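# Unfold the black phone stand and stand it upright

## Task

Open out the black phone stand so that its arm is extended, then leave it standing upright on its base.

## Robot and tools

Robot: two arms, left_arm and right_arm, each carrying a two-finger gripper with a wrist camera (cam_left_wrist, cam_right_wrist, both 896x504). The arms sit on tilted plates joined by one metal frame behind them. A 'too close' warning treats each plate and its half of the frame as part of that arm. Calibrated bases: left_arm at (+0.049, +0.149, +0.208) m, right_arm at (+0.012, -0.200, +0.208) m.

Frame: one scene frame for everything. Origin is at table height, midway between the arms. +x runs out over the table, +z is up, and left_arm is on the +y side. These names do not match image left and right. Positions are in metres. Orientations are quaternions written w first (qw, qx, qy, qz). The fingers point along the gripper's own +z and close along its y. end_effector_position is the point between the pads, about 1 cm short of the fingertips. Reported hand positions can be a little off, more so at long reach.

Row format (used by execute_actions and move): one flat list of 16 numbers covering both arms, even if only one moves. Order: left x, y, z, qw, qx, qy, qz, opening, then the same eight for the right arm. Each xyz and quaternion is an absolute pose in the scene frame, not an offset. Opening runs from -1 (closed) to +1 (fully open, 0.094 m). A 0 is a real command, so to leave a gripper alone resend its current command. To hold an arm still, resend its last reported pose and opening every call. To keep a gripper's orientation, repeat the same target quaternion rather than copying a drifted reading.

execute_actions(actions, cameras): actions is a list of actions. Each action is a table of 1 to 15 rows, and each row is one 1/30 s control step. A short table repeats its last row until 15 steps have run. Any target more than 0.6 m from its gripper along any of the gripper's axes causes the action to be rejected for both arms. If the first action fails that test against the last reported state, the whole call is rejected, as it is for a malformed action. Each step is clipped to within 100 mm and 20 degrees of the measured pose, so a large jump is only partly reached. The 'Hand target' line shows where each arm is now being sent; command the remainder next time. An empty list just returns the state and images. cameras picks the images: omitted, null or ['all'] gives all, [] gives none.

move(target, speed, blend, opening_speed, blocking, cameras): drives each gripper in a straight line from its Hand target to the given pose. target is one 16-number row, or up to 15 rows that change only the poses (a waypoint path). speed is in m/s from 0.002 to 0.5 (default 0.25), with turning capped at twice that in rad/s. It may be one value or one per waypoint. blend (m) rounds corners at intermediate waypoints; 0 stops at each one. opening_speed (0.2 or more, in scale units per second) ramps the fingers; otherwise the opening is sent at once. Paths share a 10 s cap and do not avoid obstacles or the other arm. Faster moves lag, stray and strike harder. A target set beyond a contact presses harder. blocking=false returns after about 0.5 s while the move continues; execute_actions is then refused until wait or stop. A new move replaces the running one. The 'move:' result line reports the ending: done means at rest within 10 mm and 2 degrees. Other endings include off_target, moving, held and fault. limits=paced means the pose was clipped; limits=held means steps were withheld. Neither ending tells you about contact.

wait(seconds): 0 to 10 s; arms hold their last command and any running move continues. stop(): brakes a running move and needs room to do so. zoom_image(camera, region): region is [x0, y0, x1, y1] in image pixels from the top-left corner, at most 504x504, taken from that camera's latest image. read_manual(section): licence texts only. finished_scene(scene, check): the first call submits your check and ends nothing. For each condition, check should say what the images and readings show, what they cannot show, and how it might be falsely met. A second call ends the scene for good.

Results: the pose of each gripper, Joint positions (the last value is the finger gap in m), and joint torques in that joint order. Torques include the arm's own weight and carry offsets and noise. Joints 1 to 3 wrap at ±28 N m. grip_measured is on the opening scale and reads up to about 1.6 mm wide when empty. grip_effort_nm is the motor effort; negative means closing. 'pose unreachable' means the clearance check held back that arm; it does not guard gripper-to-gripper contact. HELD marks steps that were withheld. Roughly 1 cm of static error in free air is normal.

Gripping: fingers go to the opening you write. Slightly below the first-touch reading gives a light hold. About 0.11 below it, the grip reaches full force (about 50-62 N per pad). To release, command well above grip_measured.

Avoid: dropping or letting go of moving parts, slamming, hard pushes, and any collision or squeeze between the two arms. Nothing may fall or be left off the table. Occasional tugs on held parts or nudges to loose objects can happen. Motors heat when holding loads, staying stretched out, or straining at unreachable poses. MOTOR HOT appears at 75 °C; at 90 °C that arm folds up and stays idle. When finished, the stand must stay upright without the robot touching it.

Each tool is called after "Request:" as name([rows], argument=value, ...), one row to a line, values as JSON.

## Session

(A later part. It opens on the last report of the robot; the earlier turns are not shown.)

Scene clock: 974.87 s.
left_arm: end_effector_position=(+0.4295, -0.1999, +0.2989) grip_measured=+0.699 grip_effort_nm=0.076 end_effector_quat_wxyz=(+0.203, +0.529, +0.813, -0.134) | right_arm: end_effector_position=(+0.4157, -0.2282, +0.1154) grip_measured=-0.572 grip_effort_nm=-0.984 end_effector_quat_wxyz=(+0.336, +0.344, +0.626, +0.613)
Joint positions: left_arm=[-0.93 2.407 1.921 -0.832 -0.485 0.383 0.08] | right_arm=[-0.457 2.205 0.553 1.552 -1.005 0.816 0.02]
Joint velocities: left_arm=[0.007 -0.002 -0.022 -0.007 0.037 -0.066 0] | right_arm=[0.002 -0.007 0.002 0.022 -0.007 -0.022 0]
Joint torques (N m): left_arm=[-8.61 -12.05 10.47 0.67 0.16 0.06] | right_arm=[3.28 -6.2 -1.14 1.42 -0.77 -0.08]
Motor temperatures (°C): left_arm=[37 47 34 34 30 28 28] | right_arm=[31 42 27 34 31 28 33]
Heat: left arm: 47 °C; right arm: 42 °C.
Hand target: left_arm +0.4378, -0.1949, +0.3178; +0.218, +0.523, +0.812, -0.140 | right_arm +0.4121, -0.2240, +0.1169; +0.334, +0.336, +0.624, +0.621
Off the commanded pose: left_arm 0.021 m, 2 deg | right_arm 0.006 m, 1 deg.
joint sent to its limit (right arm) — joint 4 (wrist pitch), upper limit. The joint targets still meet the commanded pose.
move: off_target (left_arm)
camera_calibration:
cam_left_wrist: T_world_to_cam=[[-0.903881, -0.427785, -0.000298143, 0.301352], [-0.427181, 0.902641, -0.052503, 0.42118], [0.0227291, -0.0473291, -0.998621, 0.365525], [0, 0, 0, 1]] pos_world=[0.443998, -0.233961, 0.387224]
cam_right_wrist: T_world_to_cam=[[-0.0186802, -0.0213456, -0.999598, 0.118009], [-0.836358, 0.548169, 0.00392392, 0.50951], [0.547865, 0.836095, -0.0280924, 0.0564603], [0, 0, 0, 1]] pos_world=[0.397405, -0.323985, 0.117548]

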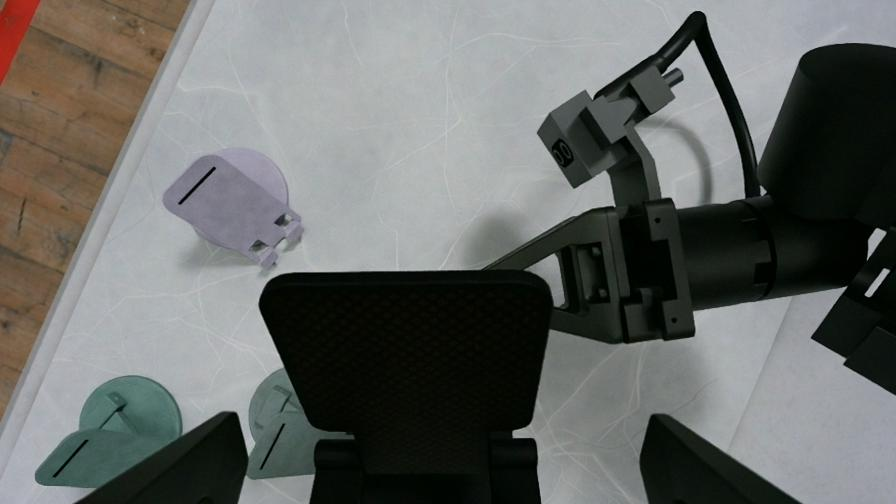

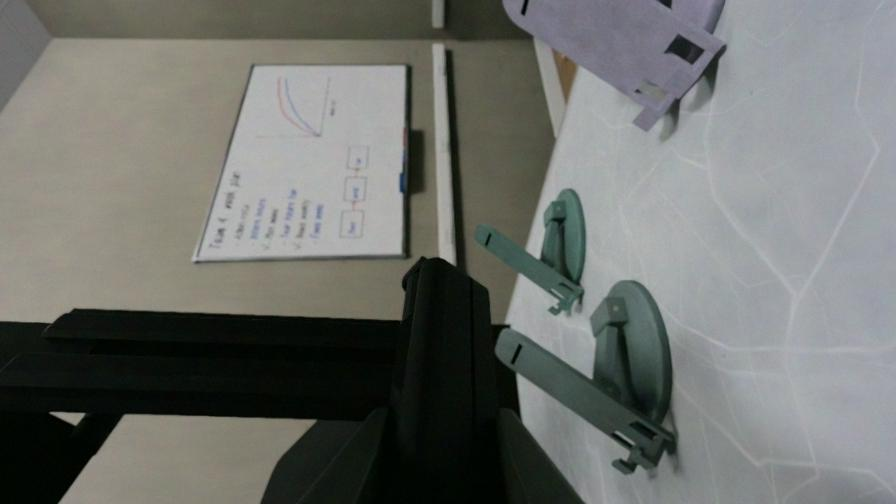

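Request:
execute_actions(actions=[])

Scene clock: 987.30 s.
left_arm: end_effector_position=(+0.4294, -0.1998, +0.2988) grip_measured=+0.699 grip_effort_nm=0.081 end_effector_quat_wxyz=(+0.203, +0.529, +0.813, -0.134) | right_arm: end_effector_position=(+0.4157, -0.2282, +0.1154) grip_measured=-0.572 grip_effort_nm=-0.989 end_effector_quat_wxyz=(+0.336, +0.344, +0.626, +0.613)
Joint positions: left_arm=[-0.93 2.407 1.921 -0.833 -0.485 0.383 0.08] | right_arm=[-0.457 2.205 0.553 1.552 -1.005 0.816 0.02]
Joint velocities: left_arm=[0.042 0.012 -0.002 0.051 -0.022 0.037 0] | right_arm=[-0.002 0.002 -0.002 -0.007 -0.037 -0.007 0.001]
Joint torques (N m): left_arm=[-8.54 -11.97 10.37 0.64 0.14 0.04] | right_arm=[3.25 -6.09 -1.21 1.37 -0.72 -0.03]
Motor temperatures (°C): left_arm=[37 52 33 34 30 28 28] | right_arm=[31 41 27 35 31 28 33]
Heat: left arm: 52 °C; right arm: 41 °C.
Hand target: left_arm +0.4378, -0.1949, +0.3178; +0.218, +0.523, +0.812, -0.140 | right_arm +0.4121, -0.2240, +0.1169; +0.334, +0.336, +0.624, +0.621
Tool commands: left_gripper/opening=+0.7 right_gripper/opening=-1.0
Off the commanded pose: left_arm 0.022 m, 2 deg | right_arm 0.006 m, 1 deg.
camera_calibration:
cam_left_wrist: T_world_to_cam=[[-0.904303, -0.426891, -0.000419953, 0.301656], [-0.426303, 0.903109, -0.0515713, 0.420397], [0.0223946, -0.046457, -0.998669, 0.365756], [0, 0, 0, 1]] pos_world=[0.443814, -0.233898, 0.387076]
cam_right_wrist: T_world_to_cam=[[-0.0186802, -0.0213456, -0.999598, 0.118009], [-0.836358, 0.548169, 0.00392392, 0.50951], [0.547865, 0.836095, -0.0280924, 0.0564603], [0, 0, 0, 1]] pos_world=[0.397405, -0.323985, 0.117548]

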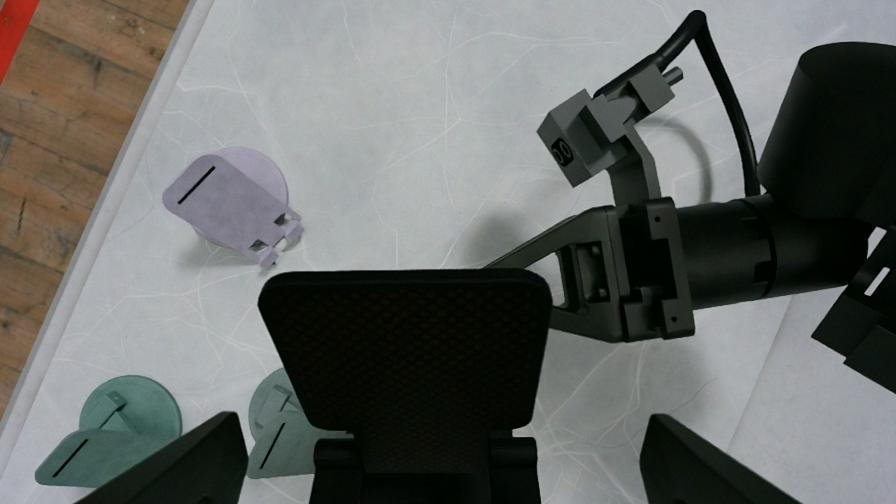

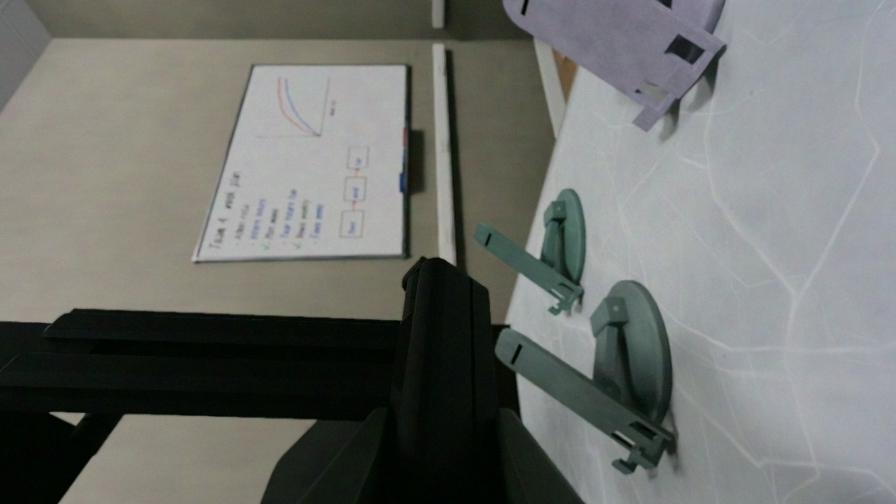

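Request:
move(target=[0.446,-0.191,0.318,0.218,0.522,0.811,-0.140,0.7,0.412,-0.224,0.117,0.337,0.337,0.622,0.622,-1], speed=0.05, cameras=["cam_left_wrist"])

Scene clock: 993.37 s.
left_arm: end_effector_position=(+0.4332, -0.1992, +0.3040) grip_measured=+0.699 grip_effort_nm=0.081 end_effector_quat_wxyz=(+0.207, +0.533, +0.809, -0.133) | right_arm: end_effector_position=(+0.4157, -0.2282, +0.1154) grip_measured=-0.572 grip_effort_nm=-0.984 end_effector_quat_wxyz=(+0.336, +0.344, +0.626, +0.613)
Joint positions: left_arm=[-0.93 2.407 1.942 -0.846 -0.485 0.398 0.08] | right_arm=[-0.457 2.205 0.553 1.552 -1.005 0.816 0.02]
Joint velocities: left_arm=[-0.022 0.017 0.007 -0.022 -0.007 0.022 0] | right_arm=[-0.017 0.032 0.002 -0.022 0.007 0.022 -0.001]
Joint torques (N m): left_arm=[-7.28 -11.79 10.67 0.64 0.18 0.06] | right_arm=[3.12 -6.16 -1.22 1.38 -0.78 -0.04]
Motor temperatures (°C): left_arm=[37 53 33 34 30 28 28] | right_arm=[31 41 27 35 31 28 33]
Heat: left arm: 53 °C; right arm: 41 °C.
Hand target: left_arm +0.4458, -0.1907, +0.3179; +0.218, +0.522, +0.812, -0.140 | right_arm +0.4121, -0.2240, +0.1169; +0.334, +0.336, +0.625, +0.621
Off the commanded pose: left_arm 0.021 m, 2 deg | right_arm 0.006 m, 1 deg.
joint sent to its limit (right arm) — joint 4 (wrist pitch), upper limit. The joint targets still meet the commanded pose.
move: off_target (left_arm)
camera_calibration:
cam_left_wrist: T_world_to_cam=[[-0.907828, -0.419263, -0.0081339, 0.31074], [-0.418113, 0.906481, -0.058929, 0.421109], [0.03208, -0.0500966, -0.998229, 0.365852], [0, 0, 0, 1]] pos_world=[0.446433, -0.233118, 0.392547]
Images, in order (width x height): cam_left_wrist 896x504.

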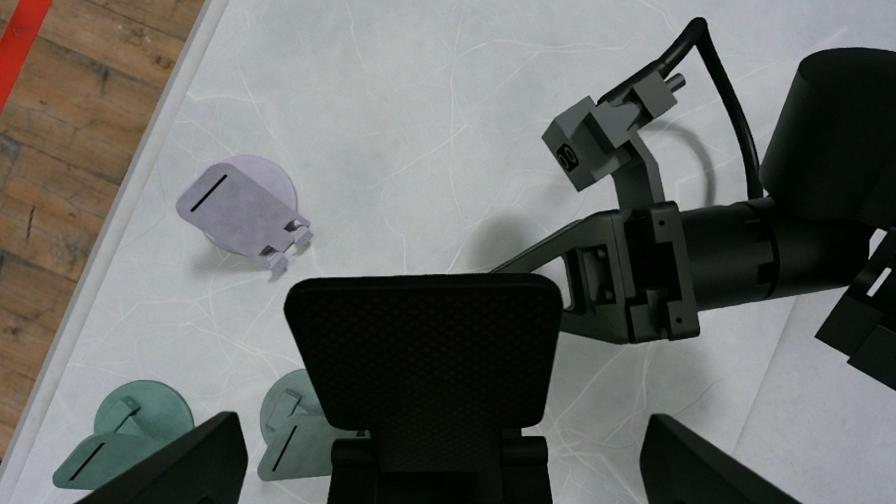

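Request:
move(target=[0.453,-0.196,0.300,0.218,0.522,0.811,-0.140,0.7,0.412,-0.224,0.117,0.337,0.337,0.622,0.622,-1], speed=0.05, cameras=["cam_left_wrist"])

Scene clock: 996.17 s.
left_arm: end_effector_position=(+0.4473, -0.1949, +0.2975) grip_measured=+0.699 grip_effort_nm=0.081 end_effector_quat_wxyz=(+0.213, +0.527, +0.812, -0.132) | right_arm: end_effector_position=(+0.4157, -0.2282, +0.1154) grip_measured=-0.572 grip_effort_nm=-0.979 end_effector_quat_wxyz=(+0.336, +0.344, +0.626, +0.613)
Joint positions: left_arm=[-0.901 2.407 1.942 -0.816 -0.485 0.427 0.08] | right_arm=[-0.457 2.205 0.553 1.552 -1.005 0.816 0.02]
Joint velocities: left_arm=[-0.002 -0.002 -0.002 -0.022 -0.037 0.066 0] | right_arm=[0.017 -0.017 0.002 -0.051 -0.022 -0.022 0.001]
Joint torques (N m): left_arm=[-7.57 -9.57 9.77 0.86 0.27 0.05] | right_arm=[3.3 -6.23 -1.11 1.41 -0.75 -0.07]
Motor temperatures (°C): left_arm=[37 54 34 34 30 28 28] | right_arm=[31 41 27 35 31 28 33]
Heat: left arm: 54 °C; right arm: 41 °C.
Hand target: left_arm +0.4531, -0.1956, +0.3000; +0.218, +0.523, +0.812, -0.140 | right_arm +0.4121, -0.2240, +0.1169; +0.334, +0.336, +0.625, +0.621
Off the commanded pose: left_arm 0.006 m, 1 deg | right_arm 0.006 m, 1 deg.
joint sent to its limit (right arm) — joint 4 (wrist pitch), upper limit. The joint targets still meet the commanded pose.
move: done
camera_calibration:
cam_left_wrist: T_world_to_cam=[[-0.901433, -0.4327, -0.0137216, 0.321487], [-0.4309, 0.899837, -0.0679636, 0.429884], [0.0417551, -0.055352, -0.997593, 0.35357], [0, 0, 0, 1]] pos_world=[0.460273, -0.228147, 0.386347]
Images, in order (width x height): cam_left_wrist 896x504.

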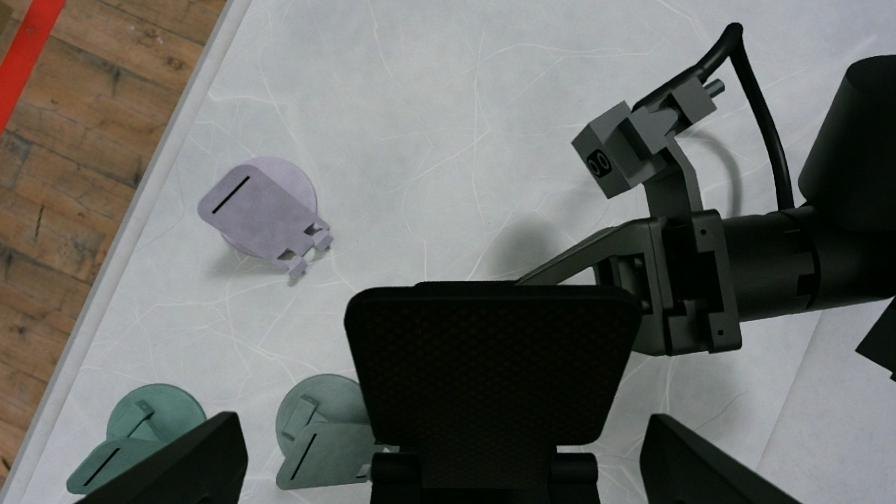

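Request:
move(target=[0.444,-0.207,0.283,0.218,0.522,0.811,-0.140,0.7,0.412,-0.224,0.117,0.337,0.337,0.622,0.622,-1], speed=0.05, cameras=["cam_left_wrist"])

Scene clock: 1000.10 s.
left_arm: end_effector_position=(+0.4508, -0.2031, +0.2960) grip_measured=+0.699 grip_effort_nm=0.076 end_effector_quat_wxyz=(+0.231, +0.515, +0.814, -0.137) | right_arm: end_effector_position=(+0.4157, -0.2283, +0.1155) grip_measured=-0.572 grip_effort_nm=-0.979 end_effector_quat_wxyz=(+0.336, +0.344, +0.626, +0.613)
Joint positions: left_arm=[-0.901 2.407 1.911 -0.741 -0.484 0.428 0.08] | right_arm=[-0.457 2.205 0.553 1.553 -1.005 0.816 0.02]
Joint velocities: left_arm=[-0.007 0.007 0.007 0.066 -0.037 -0.022 -0.001] | right_arm=[-0.007 0.007 -0.007 0.007 -0.051 -0.007 0]
Joint torques (N m): left_arm=[-7.83 -8.39 7.28 0.95 0.27 0.03] | right_arm=[3.32 -6.2 -1.1 1.37 -0.74 -0.06]
Motor temperatures (°C): left_arm=[37 53 34 34 30 28 28] | right_arm=[31 41 27 35 31 28 33]
Heat: left arm: 53 °C; right arm: 41 °C.
Hand target: left_arm +0.4439, -0.2067, +0.2831; +0.218, +0.523, +0.812, -0.140 | right_arm +0.4121, -0.2241, +0.1170; +0.334, +0.336, +0.625, +0.621
Off the commanded pose: left_arm 0.015 m, 2 deg | right_arm 0.006 m, 1 deg.
joint sent to its limit (right arm) — joint 4 (wrist pitch), upper limit. The joint targets still meet the commanded pose.
move: off_target (left_arm)
camera_calibration:
cam_left_wrist: T_world_to_cam=[[-0.890082, -0.455497, -0.0166295, 0.31219], [-0.451529, 0.886137, -0.104317, 0.455897], [0.0622522, -0.0853422, -0.994405, 0.335125], [0, 0, 0, 1]] pos_world=[0.462863, -0.233185, 0.385999]
Images, in order (width x height): cam_left_wrist 896x504.

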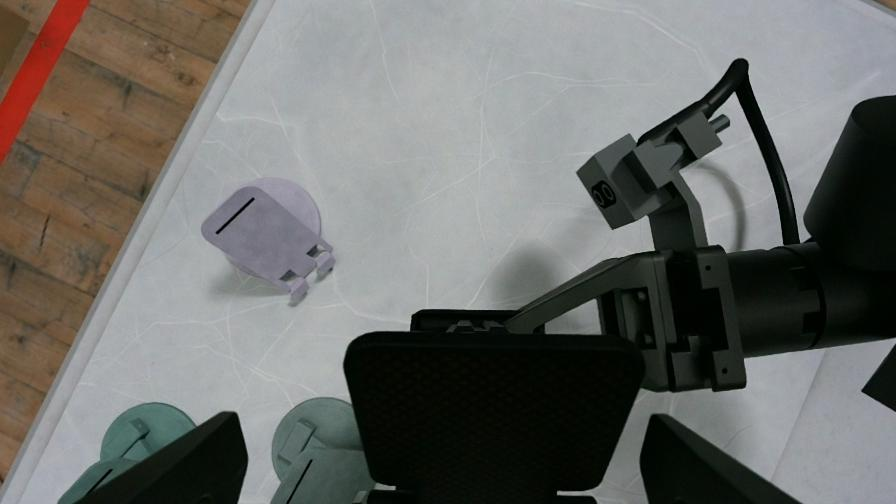

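Request:
move(target=[0.438,-0.216,0.274,0.218,0.522,0.811,-0.140,0.7,0.412,-0.224,0.117,0.337,0.337,0.622,0.622,-1], speed=0.04, cameras=["cam_left_wrist"])

Scene clock: 1003.37 s.
left_arm: end_effector_position=(+0.4486, -0.2092, +0.2888) grip_measured=+0.699 grip_effort_nm=0.081 end_effector_quat_wxyz=(+0.233, +0.513, +0.815, -0.138) | right_arm: end_effector_position=(+0.4157, -0.2283, +0.1155) grip_measured=-0.572 grip_effort_nm=-0.989 end_effector_quat_wxyz=(+0.336, +0.344, +0.626, +0.613)
Joint positions: left_arm=[-0.901 2.42 1.894 -0.704 -0.484 0.428 0.08] | right_arm=[-0.457 2.205 0.553 1.553 -1.005 0.816 0.02]
Joint velocities: left_arm=[-0.002 0.007 0.002 -0.022 -0.081 -0.037 0] | right_arm=[-0.012 0.002 -0.012 -0.022 -0.022 0.007 0]
Joint torques (N m): left_arm=[-8.42 -7.79 7.24 0.93 0.25 -0.05] | right_arm=[3.23 -6.13 -1.32 1.4 -0.76 -0.06]
Motor temperatures (°C): left_arm=[37 52 34 34 30 28 28] | right_arm=[31 41 27 35 31 28 33]
Heat: left arm: 52 °C; right arm: 41 °C.
Hand target: left_arm +0.4377, -0.2155, +0.2740; +0.218, +0.523, +0.812, -0.140 | right_arm +0.4121, -0.2240, +0.1169; +0.334, +0.336, +0.625, +0.621
Off the commanded pose: left_arm 0.019 m, 2 deg | right_arm 0.006 m, 1 deg.
joint sent to its limit (right arm) — joint 4 (wrist pitch), upper limit. The joint targets still meet the commanded pose.
move: off_target (left_arm)
camera_calibration:
cam_left_wrist: T_world_to_cam=[[-0.888533, -0.4585, -0.016925, 0.30607], [-0.454196, 0.884214, -0.108955, 0.461688], [0.064921, -0.0891226, -0.993903, 0.325512], [0, 0, 0, 1]] pos_world=[0.460518, -0.238888, 0.379011]
Images, in order (width x height): cam_left_wrist 896x504.

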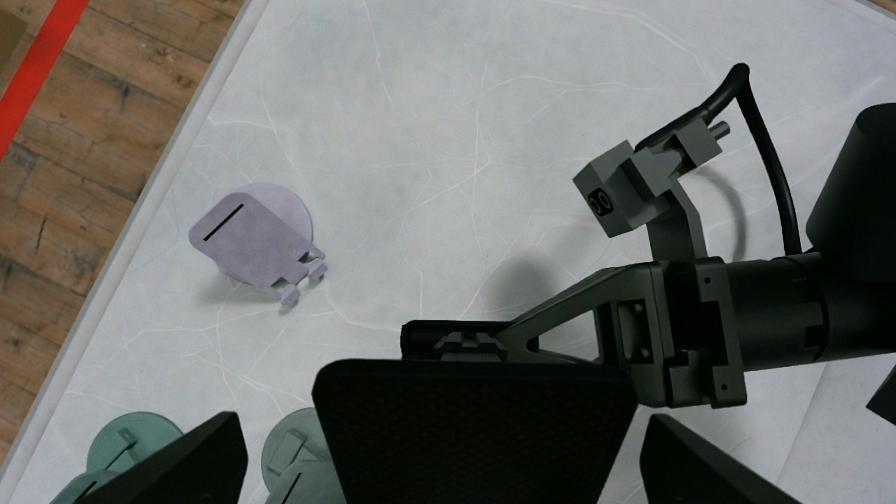

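Request:
move(target=[0.426,-0.221,0.274,0.218,0.522,0.811,-0.140,0.7,0.412,-0.224,0.117,0.337,0.337,0.622,0.622,-1], speed=0.04, cameras=["cam_left_wrist"])

Scene clock: 1007.53 s.
left_arm: end_effector_position=(+0.4426, -0.2100, +0.2809) grip_measured=+0.699 grip_effort_nm=0.076 end_effector_quat_wxyz=(+0.227, +0.509, +0.819, -0.138) | right_arm: end_effector_position=(+0.4157, -0.2283, +0.1155) grip_measured=-0.572 grip_effort_nm=-0.984 end_effector_quat_wxyz=(+0.336, +0.344, +0.626, +0.613)
Joint positions: left_arm=[-0.901 2.42 1.862 -0.684 -0.484 0.41 0.08] | right_arm=[-0.457 2.205 0.553 1.553 -1.005 0.816 0.02]
Joint velocities: left_arm=[0.012 -0.017 -0.002 -0.007 -0.081 -0.007 0.001] | right_arm=[-0.002 0.002 0.017 0.037 0.022 -0.066 0]
Joint torques (N m): left_arm=[-10.25 -7.98 7.12 0.9 0.17 -0.1] | right_arm=[3.54 -6.01 -1.09 1.44 -0.74 -0.08]
Motor temperatures (°C): left_arm=[37 51 33 34 30 28 28] | right_arm=[31 41 27 35 31 28 33]
Heat: left arm: 51 °C; right arm: 41 °C.
Hand target: left_arm +0.4260, -0.2206, +0.2740; +0.219, +0.523, +0.812, -0.140 | right_arm +0.4121, -0.2240, +0.1169; +0.334, +0.336, +0.625, +0.621
Off the commanded pose: left_arm 0.021 m, 2 deg | right_arm 0.006 m, 1 deg.
joint sent to its limit (right arm) — joint 4 (wrist pitch), upper limit. The joint targets still meet the commanded pose.
move: off_target (left_arm)
camera_calibration:
cam_left_wrist: T_world_to_cam=[[-0.884599, -0.466302, -0.00691082, 0.294045], [-0.463402, 0.880569, -0.0992829, 0.459481], [0.0523812, -0.084623, -0.995035, 0.3248], [0, 0, 0, 1]] pos_world=[0.456023, -0.240006, 0.370838]
Images, in order (width x height): cam_left_wrist 896x504.

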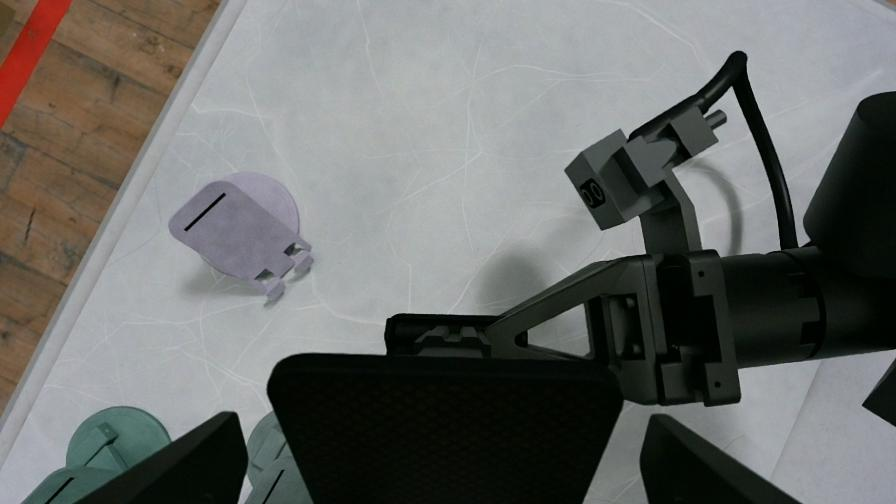

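Request:
move(target=[0.428,-0.225,0.260,0.218,0.522,0.811,-0.140,0.7,0.412,-0.224,0.117,0.337,0.337,0.622,0.622,-1], speed=0.04, cameras=["cam_left_wrist"])

Scene clock: 1010.70 s.
left_arm: end_effector_position=(+0.4406, -0.2174, +0.2732) grip_measured=+0.699 grip_effort_nm=0.081 end_effector_quat_wxyz=(+0.231, +0.508, +0.818, -0.139) | right_arm: end_effector_position=(+0.4157, -0.2283, +0.1155) grip_measured=-0.572 grip_effort_nm=-0.989 end_effector_quat_wxyz=(+0.336, +0.344, +0.626, +0.613)
Joint positions: left_arm=[-0.901 2.438 1.847 -0.642 -0.484 0.415 0.08] | right_arm=[-0.457 2.205 0.553 1.553 -1.005 0.816 0.02]
Joint velocities: left_arm=[-0.007 -0.002 0.007 -0.037 0.007 0.022 0] | right_arm=[0.017 -0.002 -0.002 0.037 0.007 0.037 -0.001]
Joint torques (N m): left_arm=[-8.83 -7.87 7.27 0.91 0.22 0.07] | right_arm=[3.33 -6.12 -1.24 1.38 -0.76 -0.08]
Motor temperatures (°C): left_arm=[37 51 33 34 30 28 28] | right_arm=[31 41 27 35 31 28 33]
Heat: left arm: 51 °C; right arm: 41 °C.
Hand target: left_arm +0.4278, -0.2245, +0.2600; +0.218, +0.523, +0.812, -0.140 | right_arm +0.4121, -0.2240, +0.1169; +0.334, +0.336, +0.625, +0.621
Off the commanded pose: left_arm 0.020 m, 2 deg | right_arm 0.006 m, 1 deg.
joint sent to its limit (right arm) — joint 4 (wrist pitch), upper limit. The joint targets still meet the commanded pose.
move: off_target (left_arm)
camera_calibration:
cam_left_wrist: T_world_to_cam=[[-0.88381, -0.467746, -0.00967762, 0.28889], [-0.464164, 0.879256, -0.107056, 0.466426], [0.0585839, -0.0901248, -0.994206, 0.312404], [0, 0, 0, 1]] pos_world=[0.45352, -0.246825, 0.363324]
Images, in order (width x height): cam_left_wrist 896x504.

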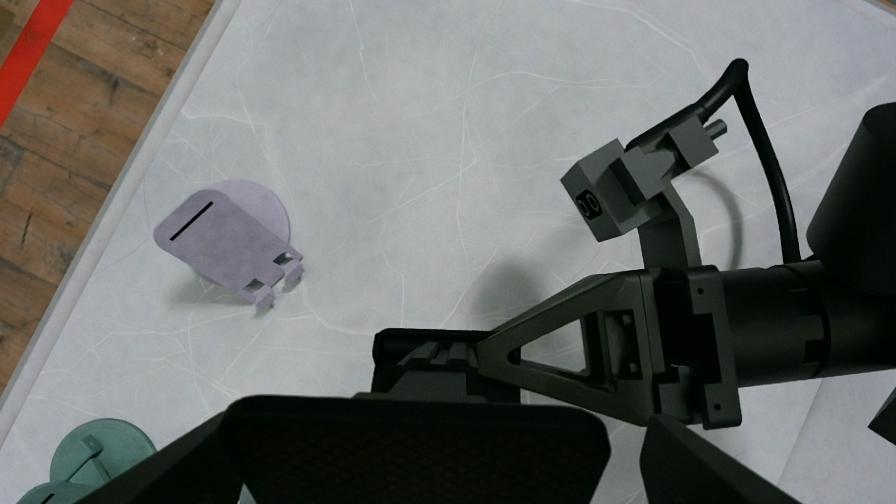

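Request:
move(target=[0.433,-0.222,0.260,0.218,0.522,0.811,-0.140,0.22,0.412,-0.224,0.117,0.337,0.337,0.622,0.622,-1], speed=0.04, opening_speed=0.4, cameras=["cam_left_wrist"])

Request:
zoom_image(camera="cam_left_wrist", region=[200, 250, 704, 504])

Scene clock: 1015.00 s.
left_arm: end_effector_position=(+0.4427, -0.2174, +0.2738) grip_measured=+0.310 grip_effort_nm=-0.999 end_effector_quat_wxyz=(+0.235, +0.509, +0.817, -0.135) | right_arm: end_effector_position=(+0.4158, -0.2285, +0.1157) grip_measured=-0.572 grip_effort_nm=-0.984 end_effector_quat_wxyz=(+0.337, +0.344, +0.626, +0.613)
Joint positions: left_arm=[-0.901 2.438 1.847 -0.634 -0.492 0.424 0.062] | right_arm=[-0.457 2.205 0.553 1.555 -1.005 0.816 0.02]
Joint velocities: left_arm=[-0.012 -0.017 0.002 -0.007 0.037 0.007 0] | right_arm=[0.007 -0.017 -0.002 0.007 -0.051 -0.066 -0.001]
Joint torques (N m): left_arm=[-7.97 -7.98 8.14 0.78 0.34 0.05] | right_arm=[3.26 -6.08 -1.09 1.37 -0.81 -0.1]
Motor temperatures (°C): left_arm=[37 50 33 34 30 28 28] | right_arm=[31 41 27 35 31 28 33]
Heat: left arm: 50 °C; right arm: 41 °C.
Hand target: left_arm +0.4329, -0.2217, +0.2601; +0.218, +0.523, +0.812, -0.140 | right_arm +0.4121, -0.2240, +0.1169; +0.334, +0.336, +0.625, +0.621
Off the commanded pose: left_arm 0.018 m, 3 deg | right_arm 0.006 m, 1 deg.
joint sent to its limit (right arm) — joint 4 (wrist pitch), upper limit. The joint targets still meet the commanded pose.
move: off_target (left_arm)
camera_calibration:
cam_left_wrist: T_world_to_cam=[[-0.883799, -0.4674, -0.020903, 0.293928], [-0.462573, 0.879629, -0.110812, 0.467914], [0.0701802, -0.0882661, -0.993622, 0.308001], [0, 0, 0, 1]] pos_world=[0.454603, -0.247022, 0.364031]
Images, in order (width x height): cam_left_wrist 896x504.

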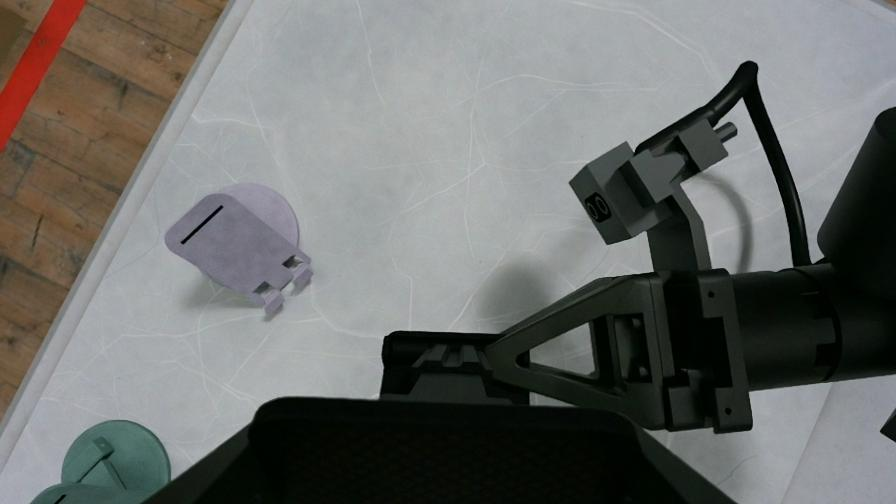

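Scaled by 1.000.

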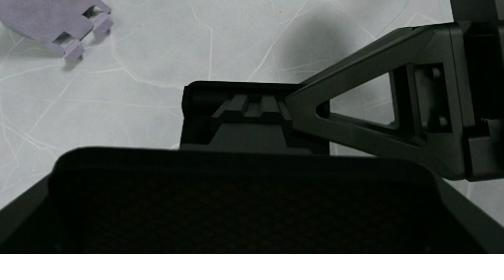

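Request:
move(target=[0.443,-0.217,0.276,0.218,0.522,0.811,-0.140,0.15,0.412,-0.224,0.117,0.337,0.337,0.622,0.622,-1], speed=0.04, cameras=[])

Request:
move(target=[0.443,-0.217,0.276,0.218,0.522,0.811,-0.140,0.15,0.412,-0.224,0.117,0.337,0.337,0.622,0.622,-0.2], speed=0.04, opening_speed=0.5)

Scene clock: 1019.30 s.
left_arm: end_effector_position=(+0.4433, -0.2149, +0.2785) grip_measured=+0.310 grip_effort_nm=-1.013 end_effector_quat_wxyz=(+0.227, +0.516, +0.815, -0.137) | right_arm: end_effector_position=(+0.4155, -0.2278, +0.1191) grip_measured=-0.572 grip_effort_nm=-0.989 end_effector_quat_wxyz=(+0.341, +0.336, +0.625, +0.617)
Joint positions: left_arm=[-0.901 2.443 1.887 -0.689 -0.484 0.425 0.062] | right_arm=[-0.457 2.205 0.553 1.567 -1.021 0.816 0.02]
Joint velocities: left_arm=[-0.007 -0.007 0.012 -0.022 0.037 0.007 -0.001] | right_arm=[0.012 -0.002 0.007 -0.037 -0.051 -0.007 0.001]
Joint torques (N m): left_arm=[-7.92 -8.5 11.43 0.56 0.26 0.06] | right_arm=[3.38 -6.13 -1.13 1.25 -0.61 -0.06]
Motor temperatures (°C): left_arm=[37 49 33 34 30 28 28] | right_arm=[31 41 27 35 31 28 33]
Heat: left arm: 49 °C; right arm: 41 °C.
Hand target: left_arm +0.4430, -0.2170, +0.2759; +0.219, +0.523, +0.812, -0.141 | right_arm +0.4121, -0.2241, +0.1170; +0.334, +0.336, +0.624, +0.621
Off the commanded pose: left_arm 0.003 m, 1 deg | right_arm 0.006 m, 1 deg.
joint sent to its limit (right arm) — joint 4 (wrist pitch), upper limit. The joint targets still meet the commanded pose.
move: done
No camera images: "cameras" was empty.

Scene clock: 1021.10 s.
left_arm: end_effector_position=(+0.4415, -0.2127, +0.2781) grip_measured=+0.310 grip_effort_nm=-1.013 end_effector_quat_wxyz=(+0.221, +0.521, +0.813, -0.135) | right_arm: end_effector_position=(+0.4152, -0.2274, +0.1195) grip_measured=-0.203 grip_effort_nm=0.193 end_effector_quat_wxyz=(+0.340, +0.335, +0.624, +0.618)
Joint positions: left_arm=[-0.901 2.443 1.892 -0.711 -0.483 0.426 0.062] | right_arm=[-0.457 2.205 0.553 1.567 -1.024 0.816 0.037]
Joint velocities: left_arm=[0.007 0.002 0.012 0.007 -0.022 -0.022 0.001] | right_arm=[-0.017 -0.007 0.007 -0.037 -0.037 -0.022 0.001]
Joint torques (N m): left_arm=[-8.01 -8.43 11.06 0.75 0.26 0.05] | right_arm=[3.58 -6.16 -1.24 1.23 -0.59 -0.08]
Motor temperatures (°C): left_arm=[37 49 34 34 30 28 28] | right_arm=[31 41 27 35 31 28 33]
Heat: left arm: 49 °C; right arm: 41 °C.
Hand target: left_arm +0.4430, -0.2169, +0.2759; +0.219, +0.523, +0.812, -0.140 | right_arm +0.4122, -0.2241, +0.1170; +0.334, +0.336, +0.624, +0.621
Off the commanded pose: left_arm 0.005 m, 1 deg | right_arm 0.005 m, 1 deg.
joint sent to its limit (right arm) — joint 4 (wrist pitch), upper limit. The joint targets still meet the commanded pose.
move: done
camera_calibration:
cam_left_wrist: T_world_to_cam=[[-0.895884, -0.444108, -0.0126381, 0.30309], [-0.441568, 0.893182, -0.0851039, 0.450095], [0.0490835, -0.0706626, -0.996292, 0.326555], [0, 0, 0, 1]] pos_world=[0.454252, -0.244337, 0.367479]
cam_right_wrist: T_world_to_cam=[[0.0036684, -0.0212944, -0.999767, 0.112828], [-0.841312, 0.540353, -0.0145962, 0.511136], [0.540538, 0.841169, -0.015933, 0.0588794], [0, 0, 0, 1]] pos_world=[0.397785, -0.323319, 0.1212]

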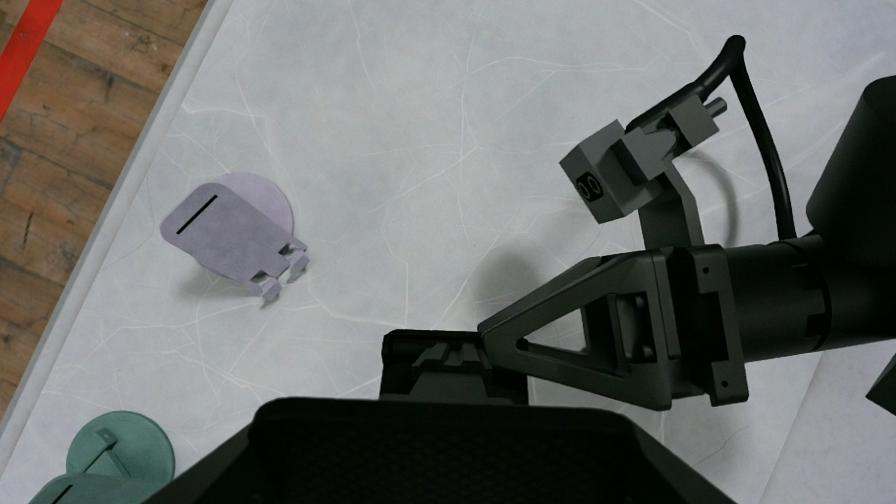

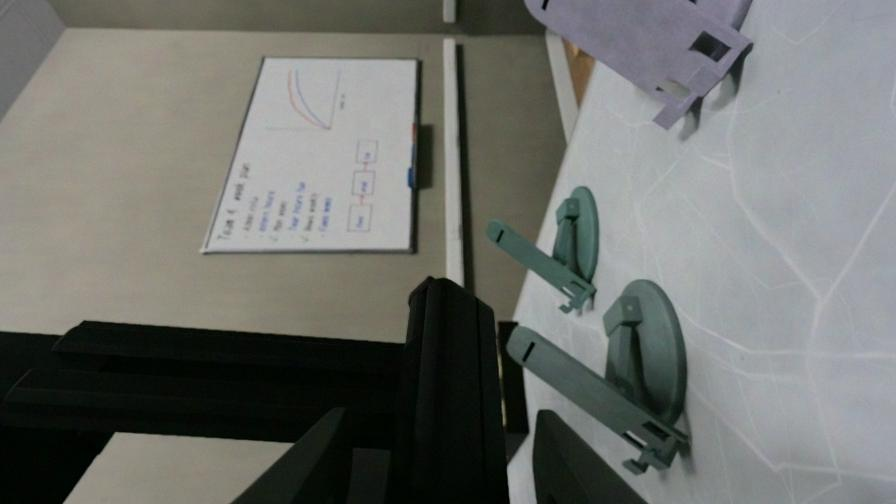

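Request:
move([
  [0.443,-0.217,0.276,0.218,0.522,0.811,-0.140,0.15,0.370,-0.253,0.119,0.340,0.335,0.624,0.618,-0.2],
  [0.443,-0.217,0.276,0.218,0.522,0.811,-0.140,0.15,0.320,-0.286,0.12,0.340,0.335,0.624,0.618,-0.2],
], speed=[0.05,0.12])

Scene clock: 1025.97 s.
left_arm: end_effector_position=(+0.4401, -0.2120, +0.2774) grip_measured=+0.310 grip_effort_nm=-1.013 end_effector_quat_wxyz=(+0.218, +0.523, +0.813, -0.135) | right_arm: end_effector_position=(+0.3206, -0.2861, +0.1135) grip_measured=-0.203 grip_effort_nm=0.178 end_effector_quat_wxyz=(+0.342, +0.344, +0.626, +0.611)
Joint positions: left_arm=[-0.901 2.443 1.892 -0.718 -0.481 0.426 0.062] | right_arm=[-0.851 2.111 0.387 1.457 -1.391 0.629 0.037]
Joint velocities: left_arm=[-0.017 -0.002 -0.007 -0.022 -0.007 0.007 0] | right_arm=[-0.012 0.027 -0.007 0.022 -0.051 -0.051 -0.001]
Joint torques (N m): left_arm=[-7.95 -8.44 11.06 0.78 0.21 0.05] | right_arm=[0.88 -8.24 -2.48 0.67 -0.84 -0.22]
Motor temperatures (°C): left_arm=[37 48 34 34 30 28 28] | right_arm=[30 41 27 35 31 28 32]
Heat: left arm: 48 °C; right arm: 41 °C.
Hand target: left_arm +0.4429, -0.2168, +0.2759; +0.219, +0.523, +0.812, -0.140 | right_arm +0.3184, -0.2850, +0.1194; +0.342, +0.335, +0.624, +0.617
Off the commanded pose: left_arm 0.006 m, 1 deg | right_arm 0.007 m, 1 deg.
move: done
camera_calibration:
cam_left_wrist: T_world_to_cam=[[-0.898308, -0.439233, -0.0108264, 0.303727], [-0.437074, 0.895864, -0.0799652, 0.445993], [0.0448223, -0.0671014, -0.996739, 0.328738], [0, 0, 0, 1]] pos_world=[0.453037, -0.244083, 0.366618]
cam_right_wrist: T_world_to_cam=[[-0.0120989, -0.0273213, -0.999553, 0.109236], [-0.832558, 0.553915, -0.00506291, 0.463101], [0.553806, 0.832125, -0.0294483, 0.15398], [0, 0, 0, 1]] pos_world=[0.301605, -0.381665, 0.116067]

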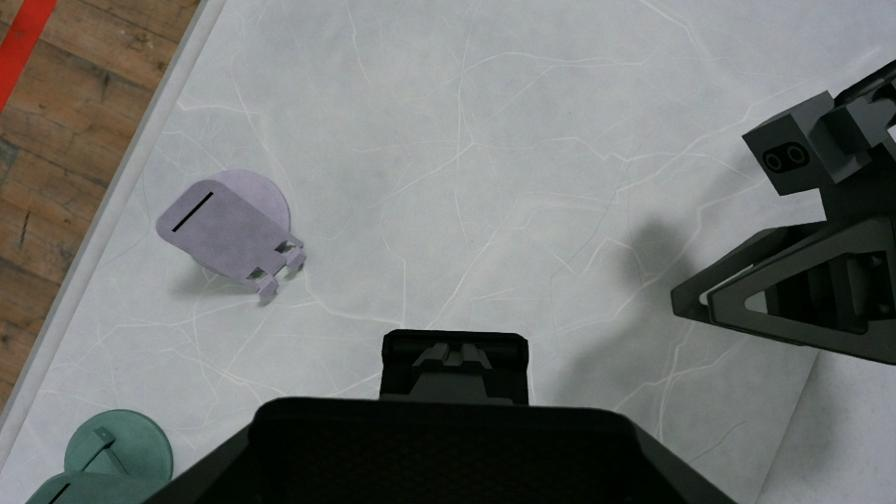

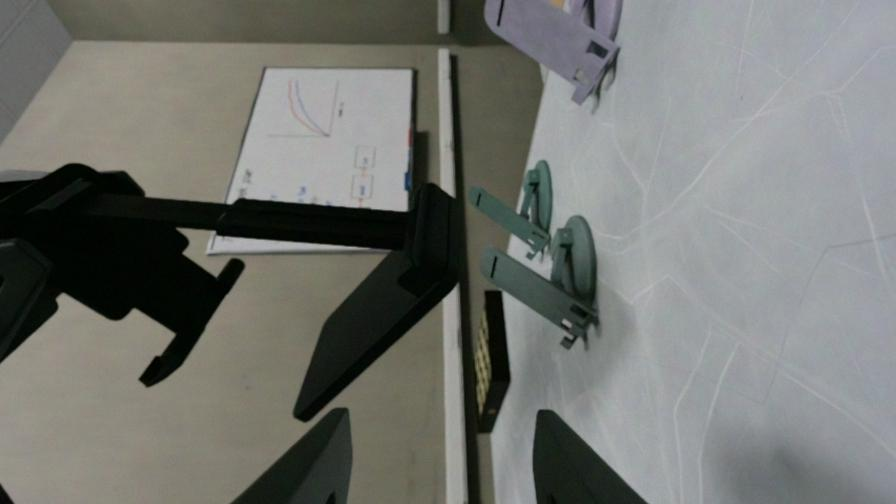

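Request:
move(target=[0.425,-0.178,0.280,0.433,0.464,0.721,-0.278,0.15,0.318,-0.286,0.12,0.340,0.335,0.624,0.618,-0.2], speed=0.08)

Scene clock: 1045.77 s.
left_arm: end_effector_position=(+0.4187, -0.1816, +0.2665) grip_measured=+0.310 grip_effort_nm=-1.013 end_effector_quat_wxyz=(+0.415, +0.471, +0.732, -0.266) | right_arm: end_effector_position=(+0.3204, -0.2857, +0.1145) grip_measured=-0.203 grip_effort_nm=0.178 end_effector_quat_wxyz=(+0.340, +0.343, +0.625, +0.613)
Joint positions: left_arm=[-0.774 2.078 1.034 0.264 -0.133 0.68 0.062] | right_arm=[-0.851 2.104 0.387 1.441 -1.396 0.624 0.037]
Joint velocities: left_arm=[0.017 -0.007 -0.017 0.037 0.051 -0.007 0] | right_arm=[-0.017 -0.002 -0.007 0.051 -0.007 0.051 0]
Joint torques (N m): left_arm=[-5.96 -10.07 6.74 1.5 0.66 0.05] | right_arm=[0.95 -8.23 -2.63 0.62 -0.8 -0.22]
Motor temperatures (°C): left_arm=[36 49 34 34 30 28 29] | right_arm=[30 43 27 34 31 28 31]
Heat: left arm: 49 °C; right arm: 43 °C.
Hand target: left_arm +0.4256, -0.1768, +0.2800; +0.433, +0.462, +0.724, -0.275 | right_arm +0.3180, -0.2858, +0.1200; +0.341, +0.335, +0.623, +0.618
Off the commanded pose: left_arm 0.015 m, 3 deg | right_arm 0.006 m, 1 deg.
move: off_target (left_arm)
camera_calibration:
cam_left_wrist: T_world_to_cam=[[-0.899811, -0.436198, 0.00847371, 0.293809], [-0.366496, 0.745205, -0.557091, 0.478811], [0.236687, -0.504382, -0.830408, 0.116861], [0, 0, 0, 1]] pos_world=[0.412195, -0.16971, 0.361294]
cam_right_wrist: T_world_to_cam=[[-0.0108838, -0.0226826, -0.999683, 0.111246], [-0.834921, 0.550359, -0.00339755, 0.462284], [0.550262, 0.83462, -0.0249282, 0.15518], [0, 0, 0, 1]] pos_world=[0.301792, -0.381416, 0.116649]

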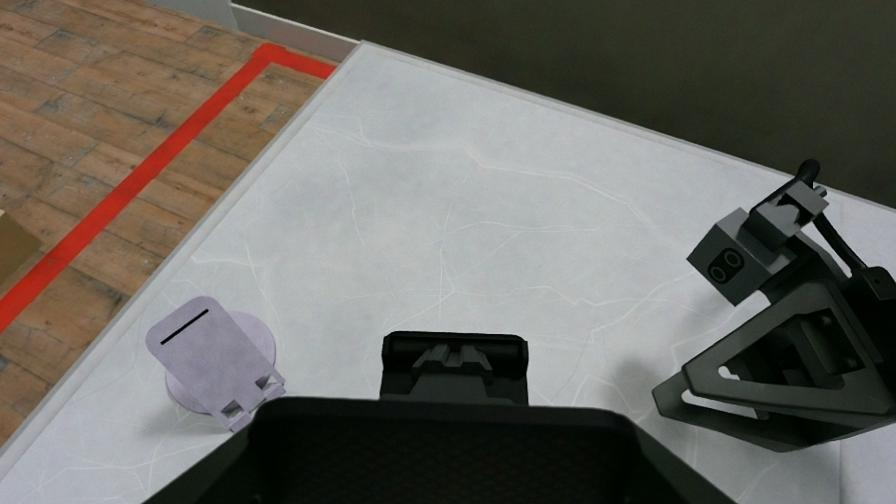

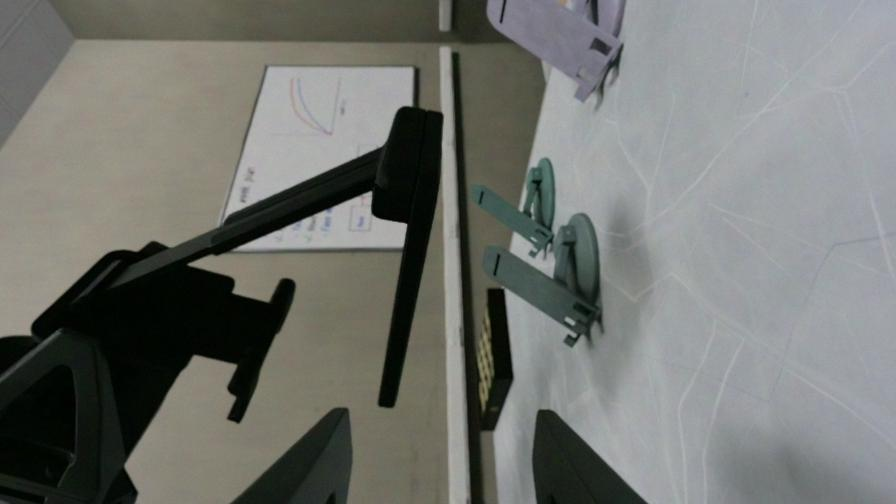

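Request:
move(target=[0.418,-0.160,0.275,0.4825,0.443,0.689,-0.310,0.15,0.318,-0.286,0.12,0.340,0.335,0.624,0.618,-0.2], speed=0.08)

Scene clock: 1052.13 s.
left_arm: end_effector_position=(+0.4119, -0.1644, +0.2612) grip_measured=+0.310 grip_effort_nm=-1.013 end_effector_quat_wxyz=(+0.464, +0.451, +0.700, -0.302) | right_arm: end_effector_position=(+0.3202, -0.2856, +0.1145) grip_measured=-0.203 grip_effort_nm=0.183 end_effector_quat_wxyz=(+0.339, +0.343, +0.625, +0.614)
Joint positions: left_arm=[-0.702 2.036 0.86 0.504 0.018 0.73 0.062] | right_arm=[-0.851 2.104 0.387 1.439 -1.397 0.622 0.037]
Joint velocities: left_arm=[0.002 -0.002 0.007 -0.022 0.007 0.007 -0.002] | right_arm=[-0.032 0.007 -0.002 0.037 0.037 -0.037 -0.001]
Joint torques (N m): left_arm=[-5.6 -9.46 6.17 1.53 0.74 0.05] | right_arm=[0.77 -8.24 -2.59 0.65 -0.85 -0.21]
Motor temperatures (°C): left_arm=[36 50 34 35 30 28 29] | right_arm=[30 42 27 33 31 28 31]
Heat: left arm: 50 °C; right arm: 42 °C.
Hand target: left_arm +0.4181, -0.1597, +0.2747; +0.483, +0.443, +0.690, -0.309 | right_arm +0.3180, -0.2858, +0.1199; +0.341, +0.336, +0.624, +0.618
Off the commanded pose: left_arm 0.016 m, 3 deg | right_arm 0.006 m, 1 deg.
move: off_target (left_arm)
camera_calibration:
cam_left_wrist: T_world_to_cam=[[-0.901942, -0.431486, 0.0178913, 0.294412], [-0.331465, 0.665123, -0.669136, 0.462156], [0.276823, -0.609452, -0.742925, 0.0660316], [0, 0, 0, 1]] pos_world=[0.400453, -0.140113, 0.353034]
cam_right_wrist: T_world_to_cam=[[-0.0111724, -0.0219996, -0.999696, 0.111479], [-0.835186, 0.549961, -0.00276872, 0.462004], [0.549854, 0.834901, -0.0245182, 0.155263], [0, 0, 0, 1]] pos_world=[0.301733, -0.38126, 0.116531]

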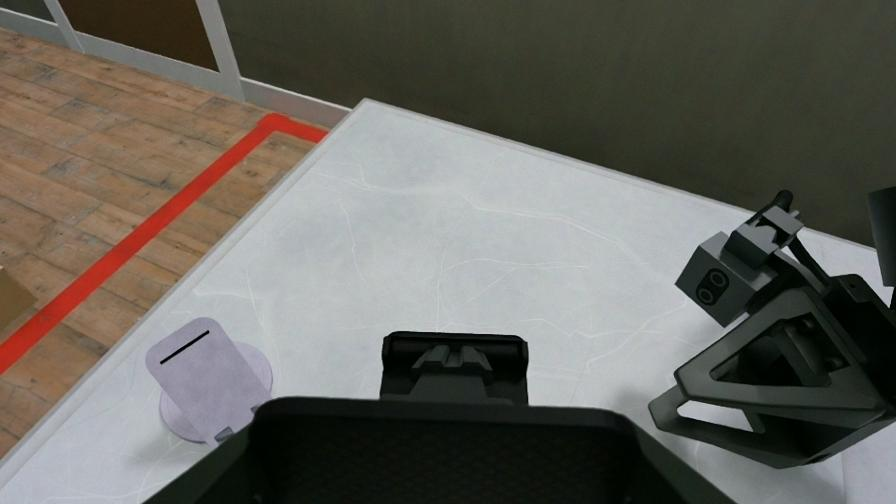

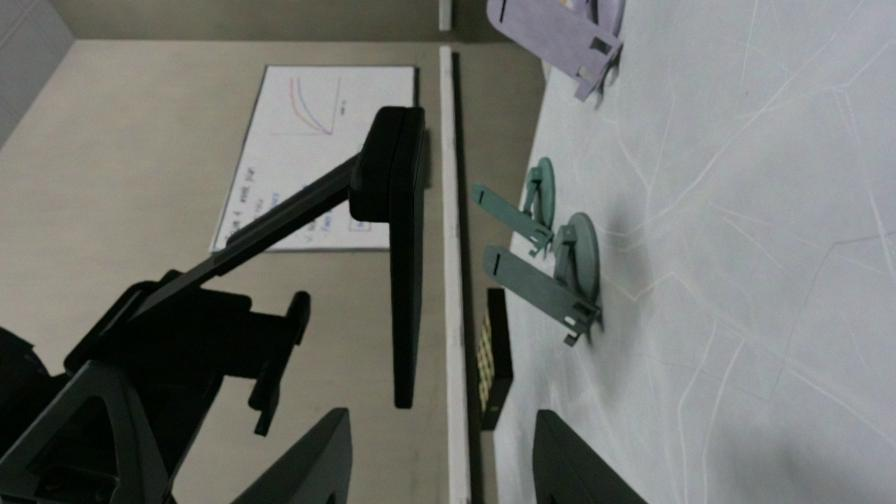

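Request:
move(target=[0.415,-0.163,0.178,0.4825,0.443,0.689,-0.310,0.15,0.318,-0.286,0.12,0.340,0.335,0.624,0.618,-0.2], speed=0.07)

Scene clock: 1056.90 s.
left_arm: end_effector_position=(+0.4194, -0.1592, +0.1792) grip_measured=+0.310 grip_effort_nm=-1.018 end_effector_quat_wxyz=(+0.479, +0.441, +0.698, -0.297) | right_arm: end_effector_position=(+0.3202, -0.2855, +0.1144) grip_measured=-0.203 grip_effort_nm=0.183 end_effector_quat_wxyz=(+0.339, +0.343, +0.625, +0.614)
Joint positions: left_arm=[-0.533 2.269 0.827 0.799 0.151 0.834 0.062] | right_arm=[-0.851 2.104 0.387 1.438 -1.397 0.622 0.037]
Joint velocities: left_arm=[-0.007 -0.007 -0.007 0.022 -0.037 0.022 0] | right_arm=[0.012 -0.017 0.017 -0.007 -0.007 0.007 0]
Joint torques (N m): left_arm=[-6.01 -6.2 4.77 1.34 0.78 0.03] | right_arm=[0.8 -8.21 -2.45 0.6 -0.83 -0.21]
Motor temperatures (°C): left_arm=[36 49 33 36 30 28 29] | right_arm=[30 42 27 33 31 28 31]
Heat: left arm: 49 °C; right arm: 42 °C.
Hand target: left_arm +0.4151, -0.1626, +0.1771; +0.482, +0.444, +0.690, -0.309 | right_arm +0.3180, -0.2858, +0.1199; +0.341, +0.336, +0.624, +0.618
Off the commanded pose: left_arm 0.006 m, 2 deg | right_arm 0.006 m, 1 deg.
move: done
camera_calibration:
cam_left_wrist: T_world_to_cam=[[-0.891552, -0.452881, 0.00573467, 0.299351], [-0.331813, 0.644491, -0.688862, 0.40676], [0.308277, -0.616059, -0.72487, -0.0112368], [0, 0, 0, 1]] pos_world=[0.405319, -0.133505, 0.27034]
cam_right_wrist: T_world_to_cam=[[-0.0114342, -0.0217281, -0.999699, 0.111596], [-0.835242, 0.549877, -0.00239819, 0.461898], [0.549763, 0.834963, -0.0244357, 0.155274], [0, 0, 0, 1]] pos_world=[0.301709, -0.38121, 0.116465]

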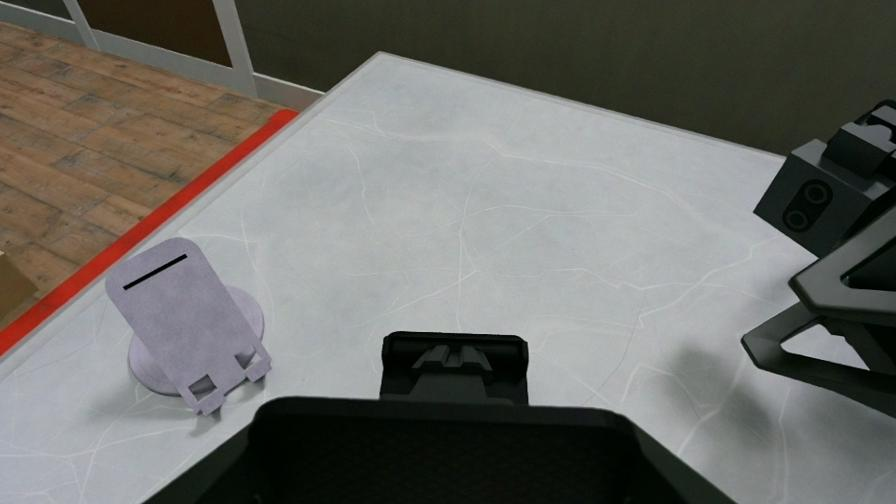

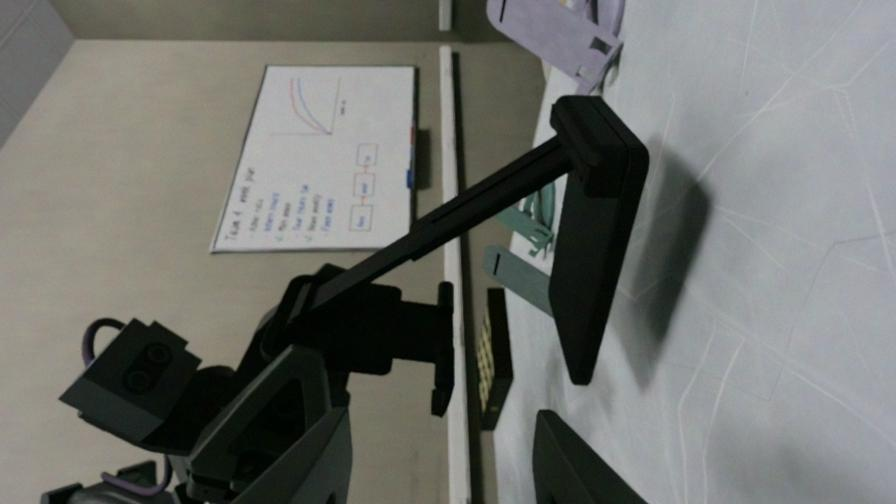

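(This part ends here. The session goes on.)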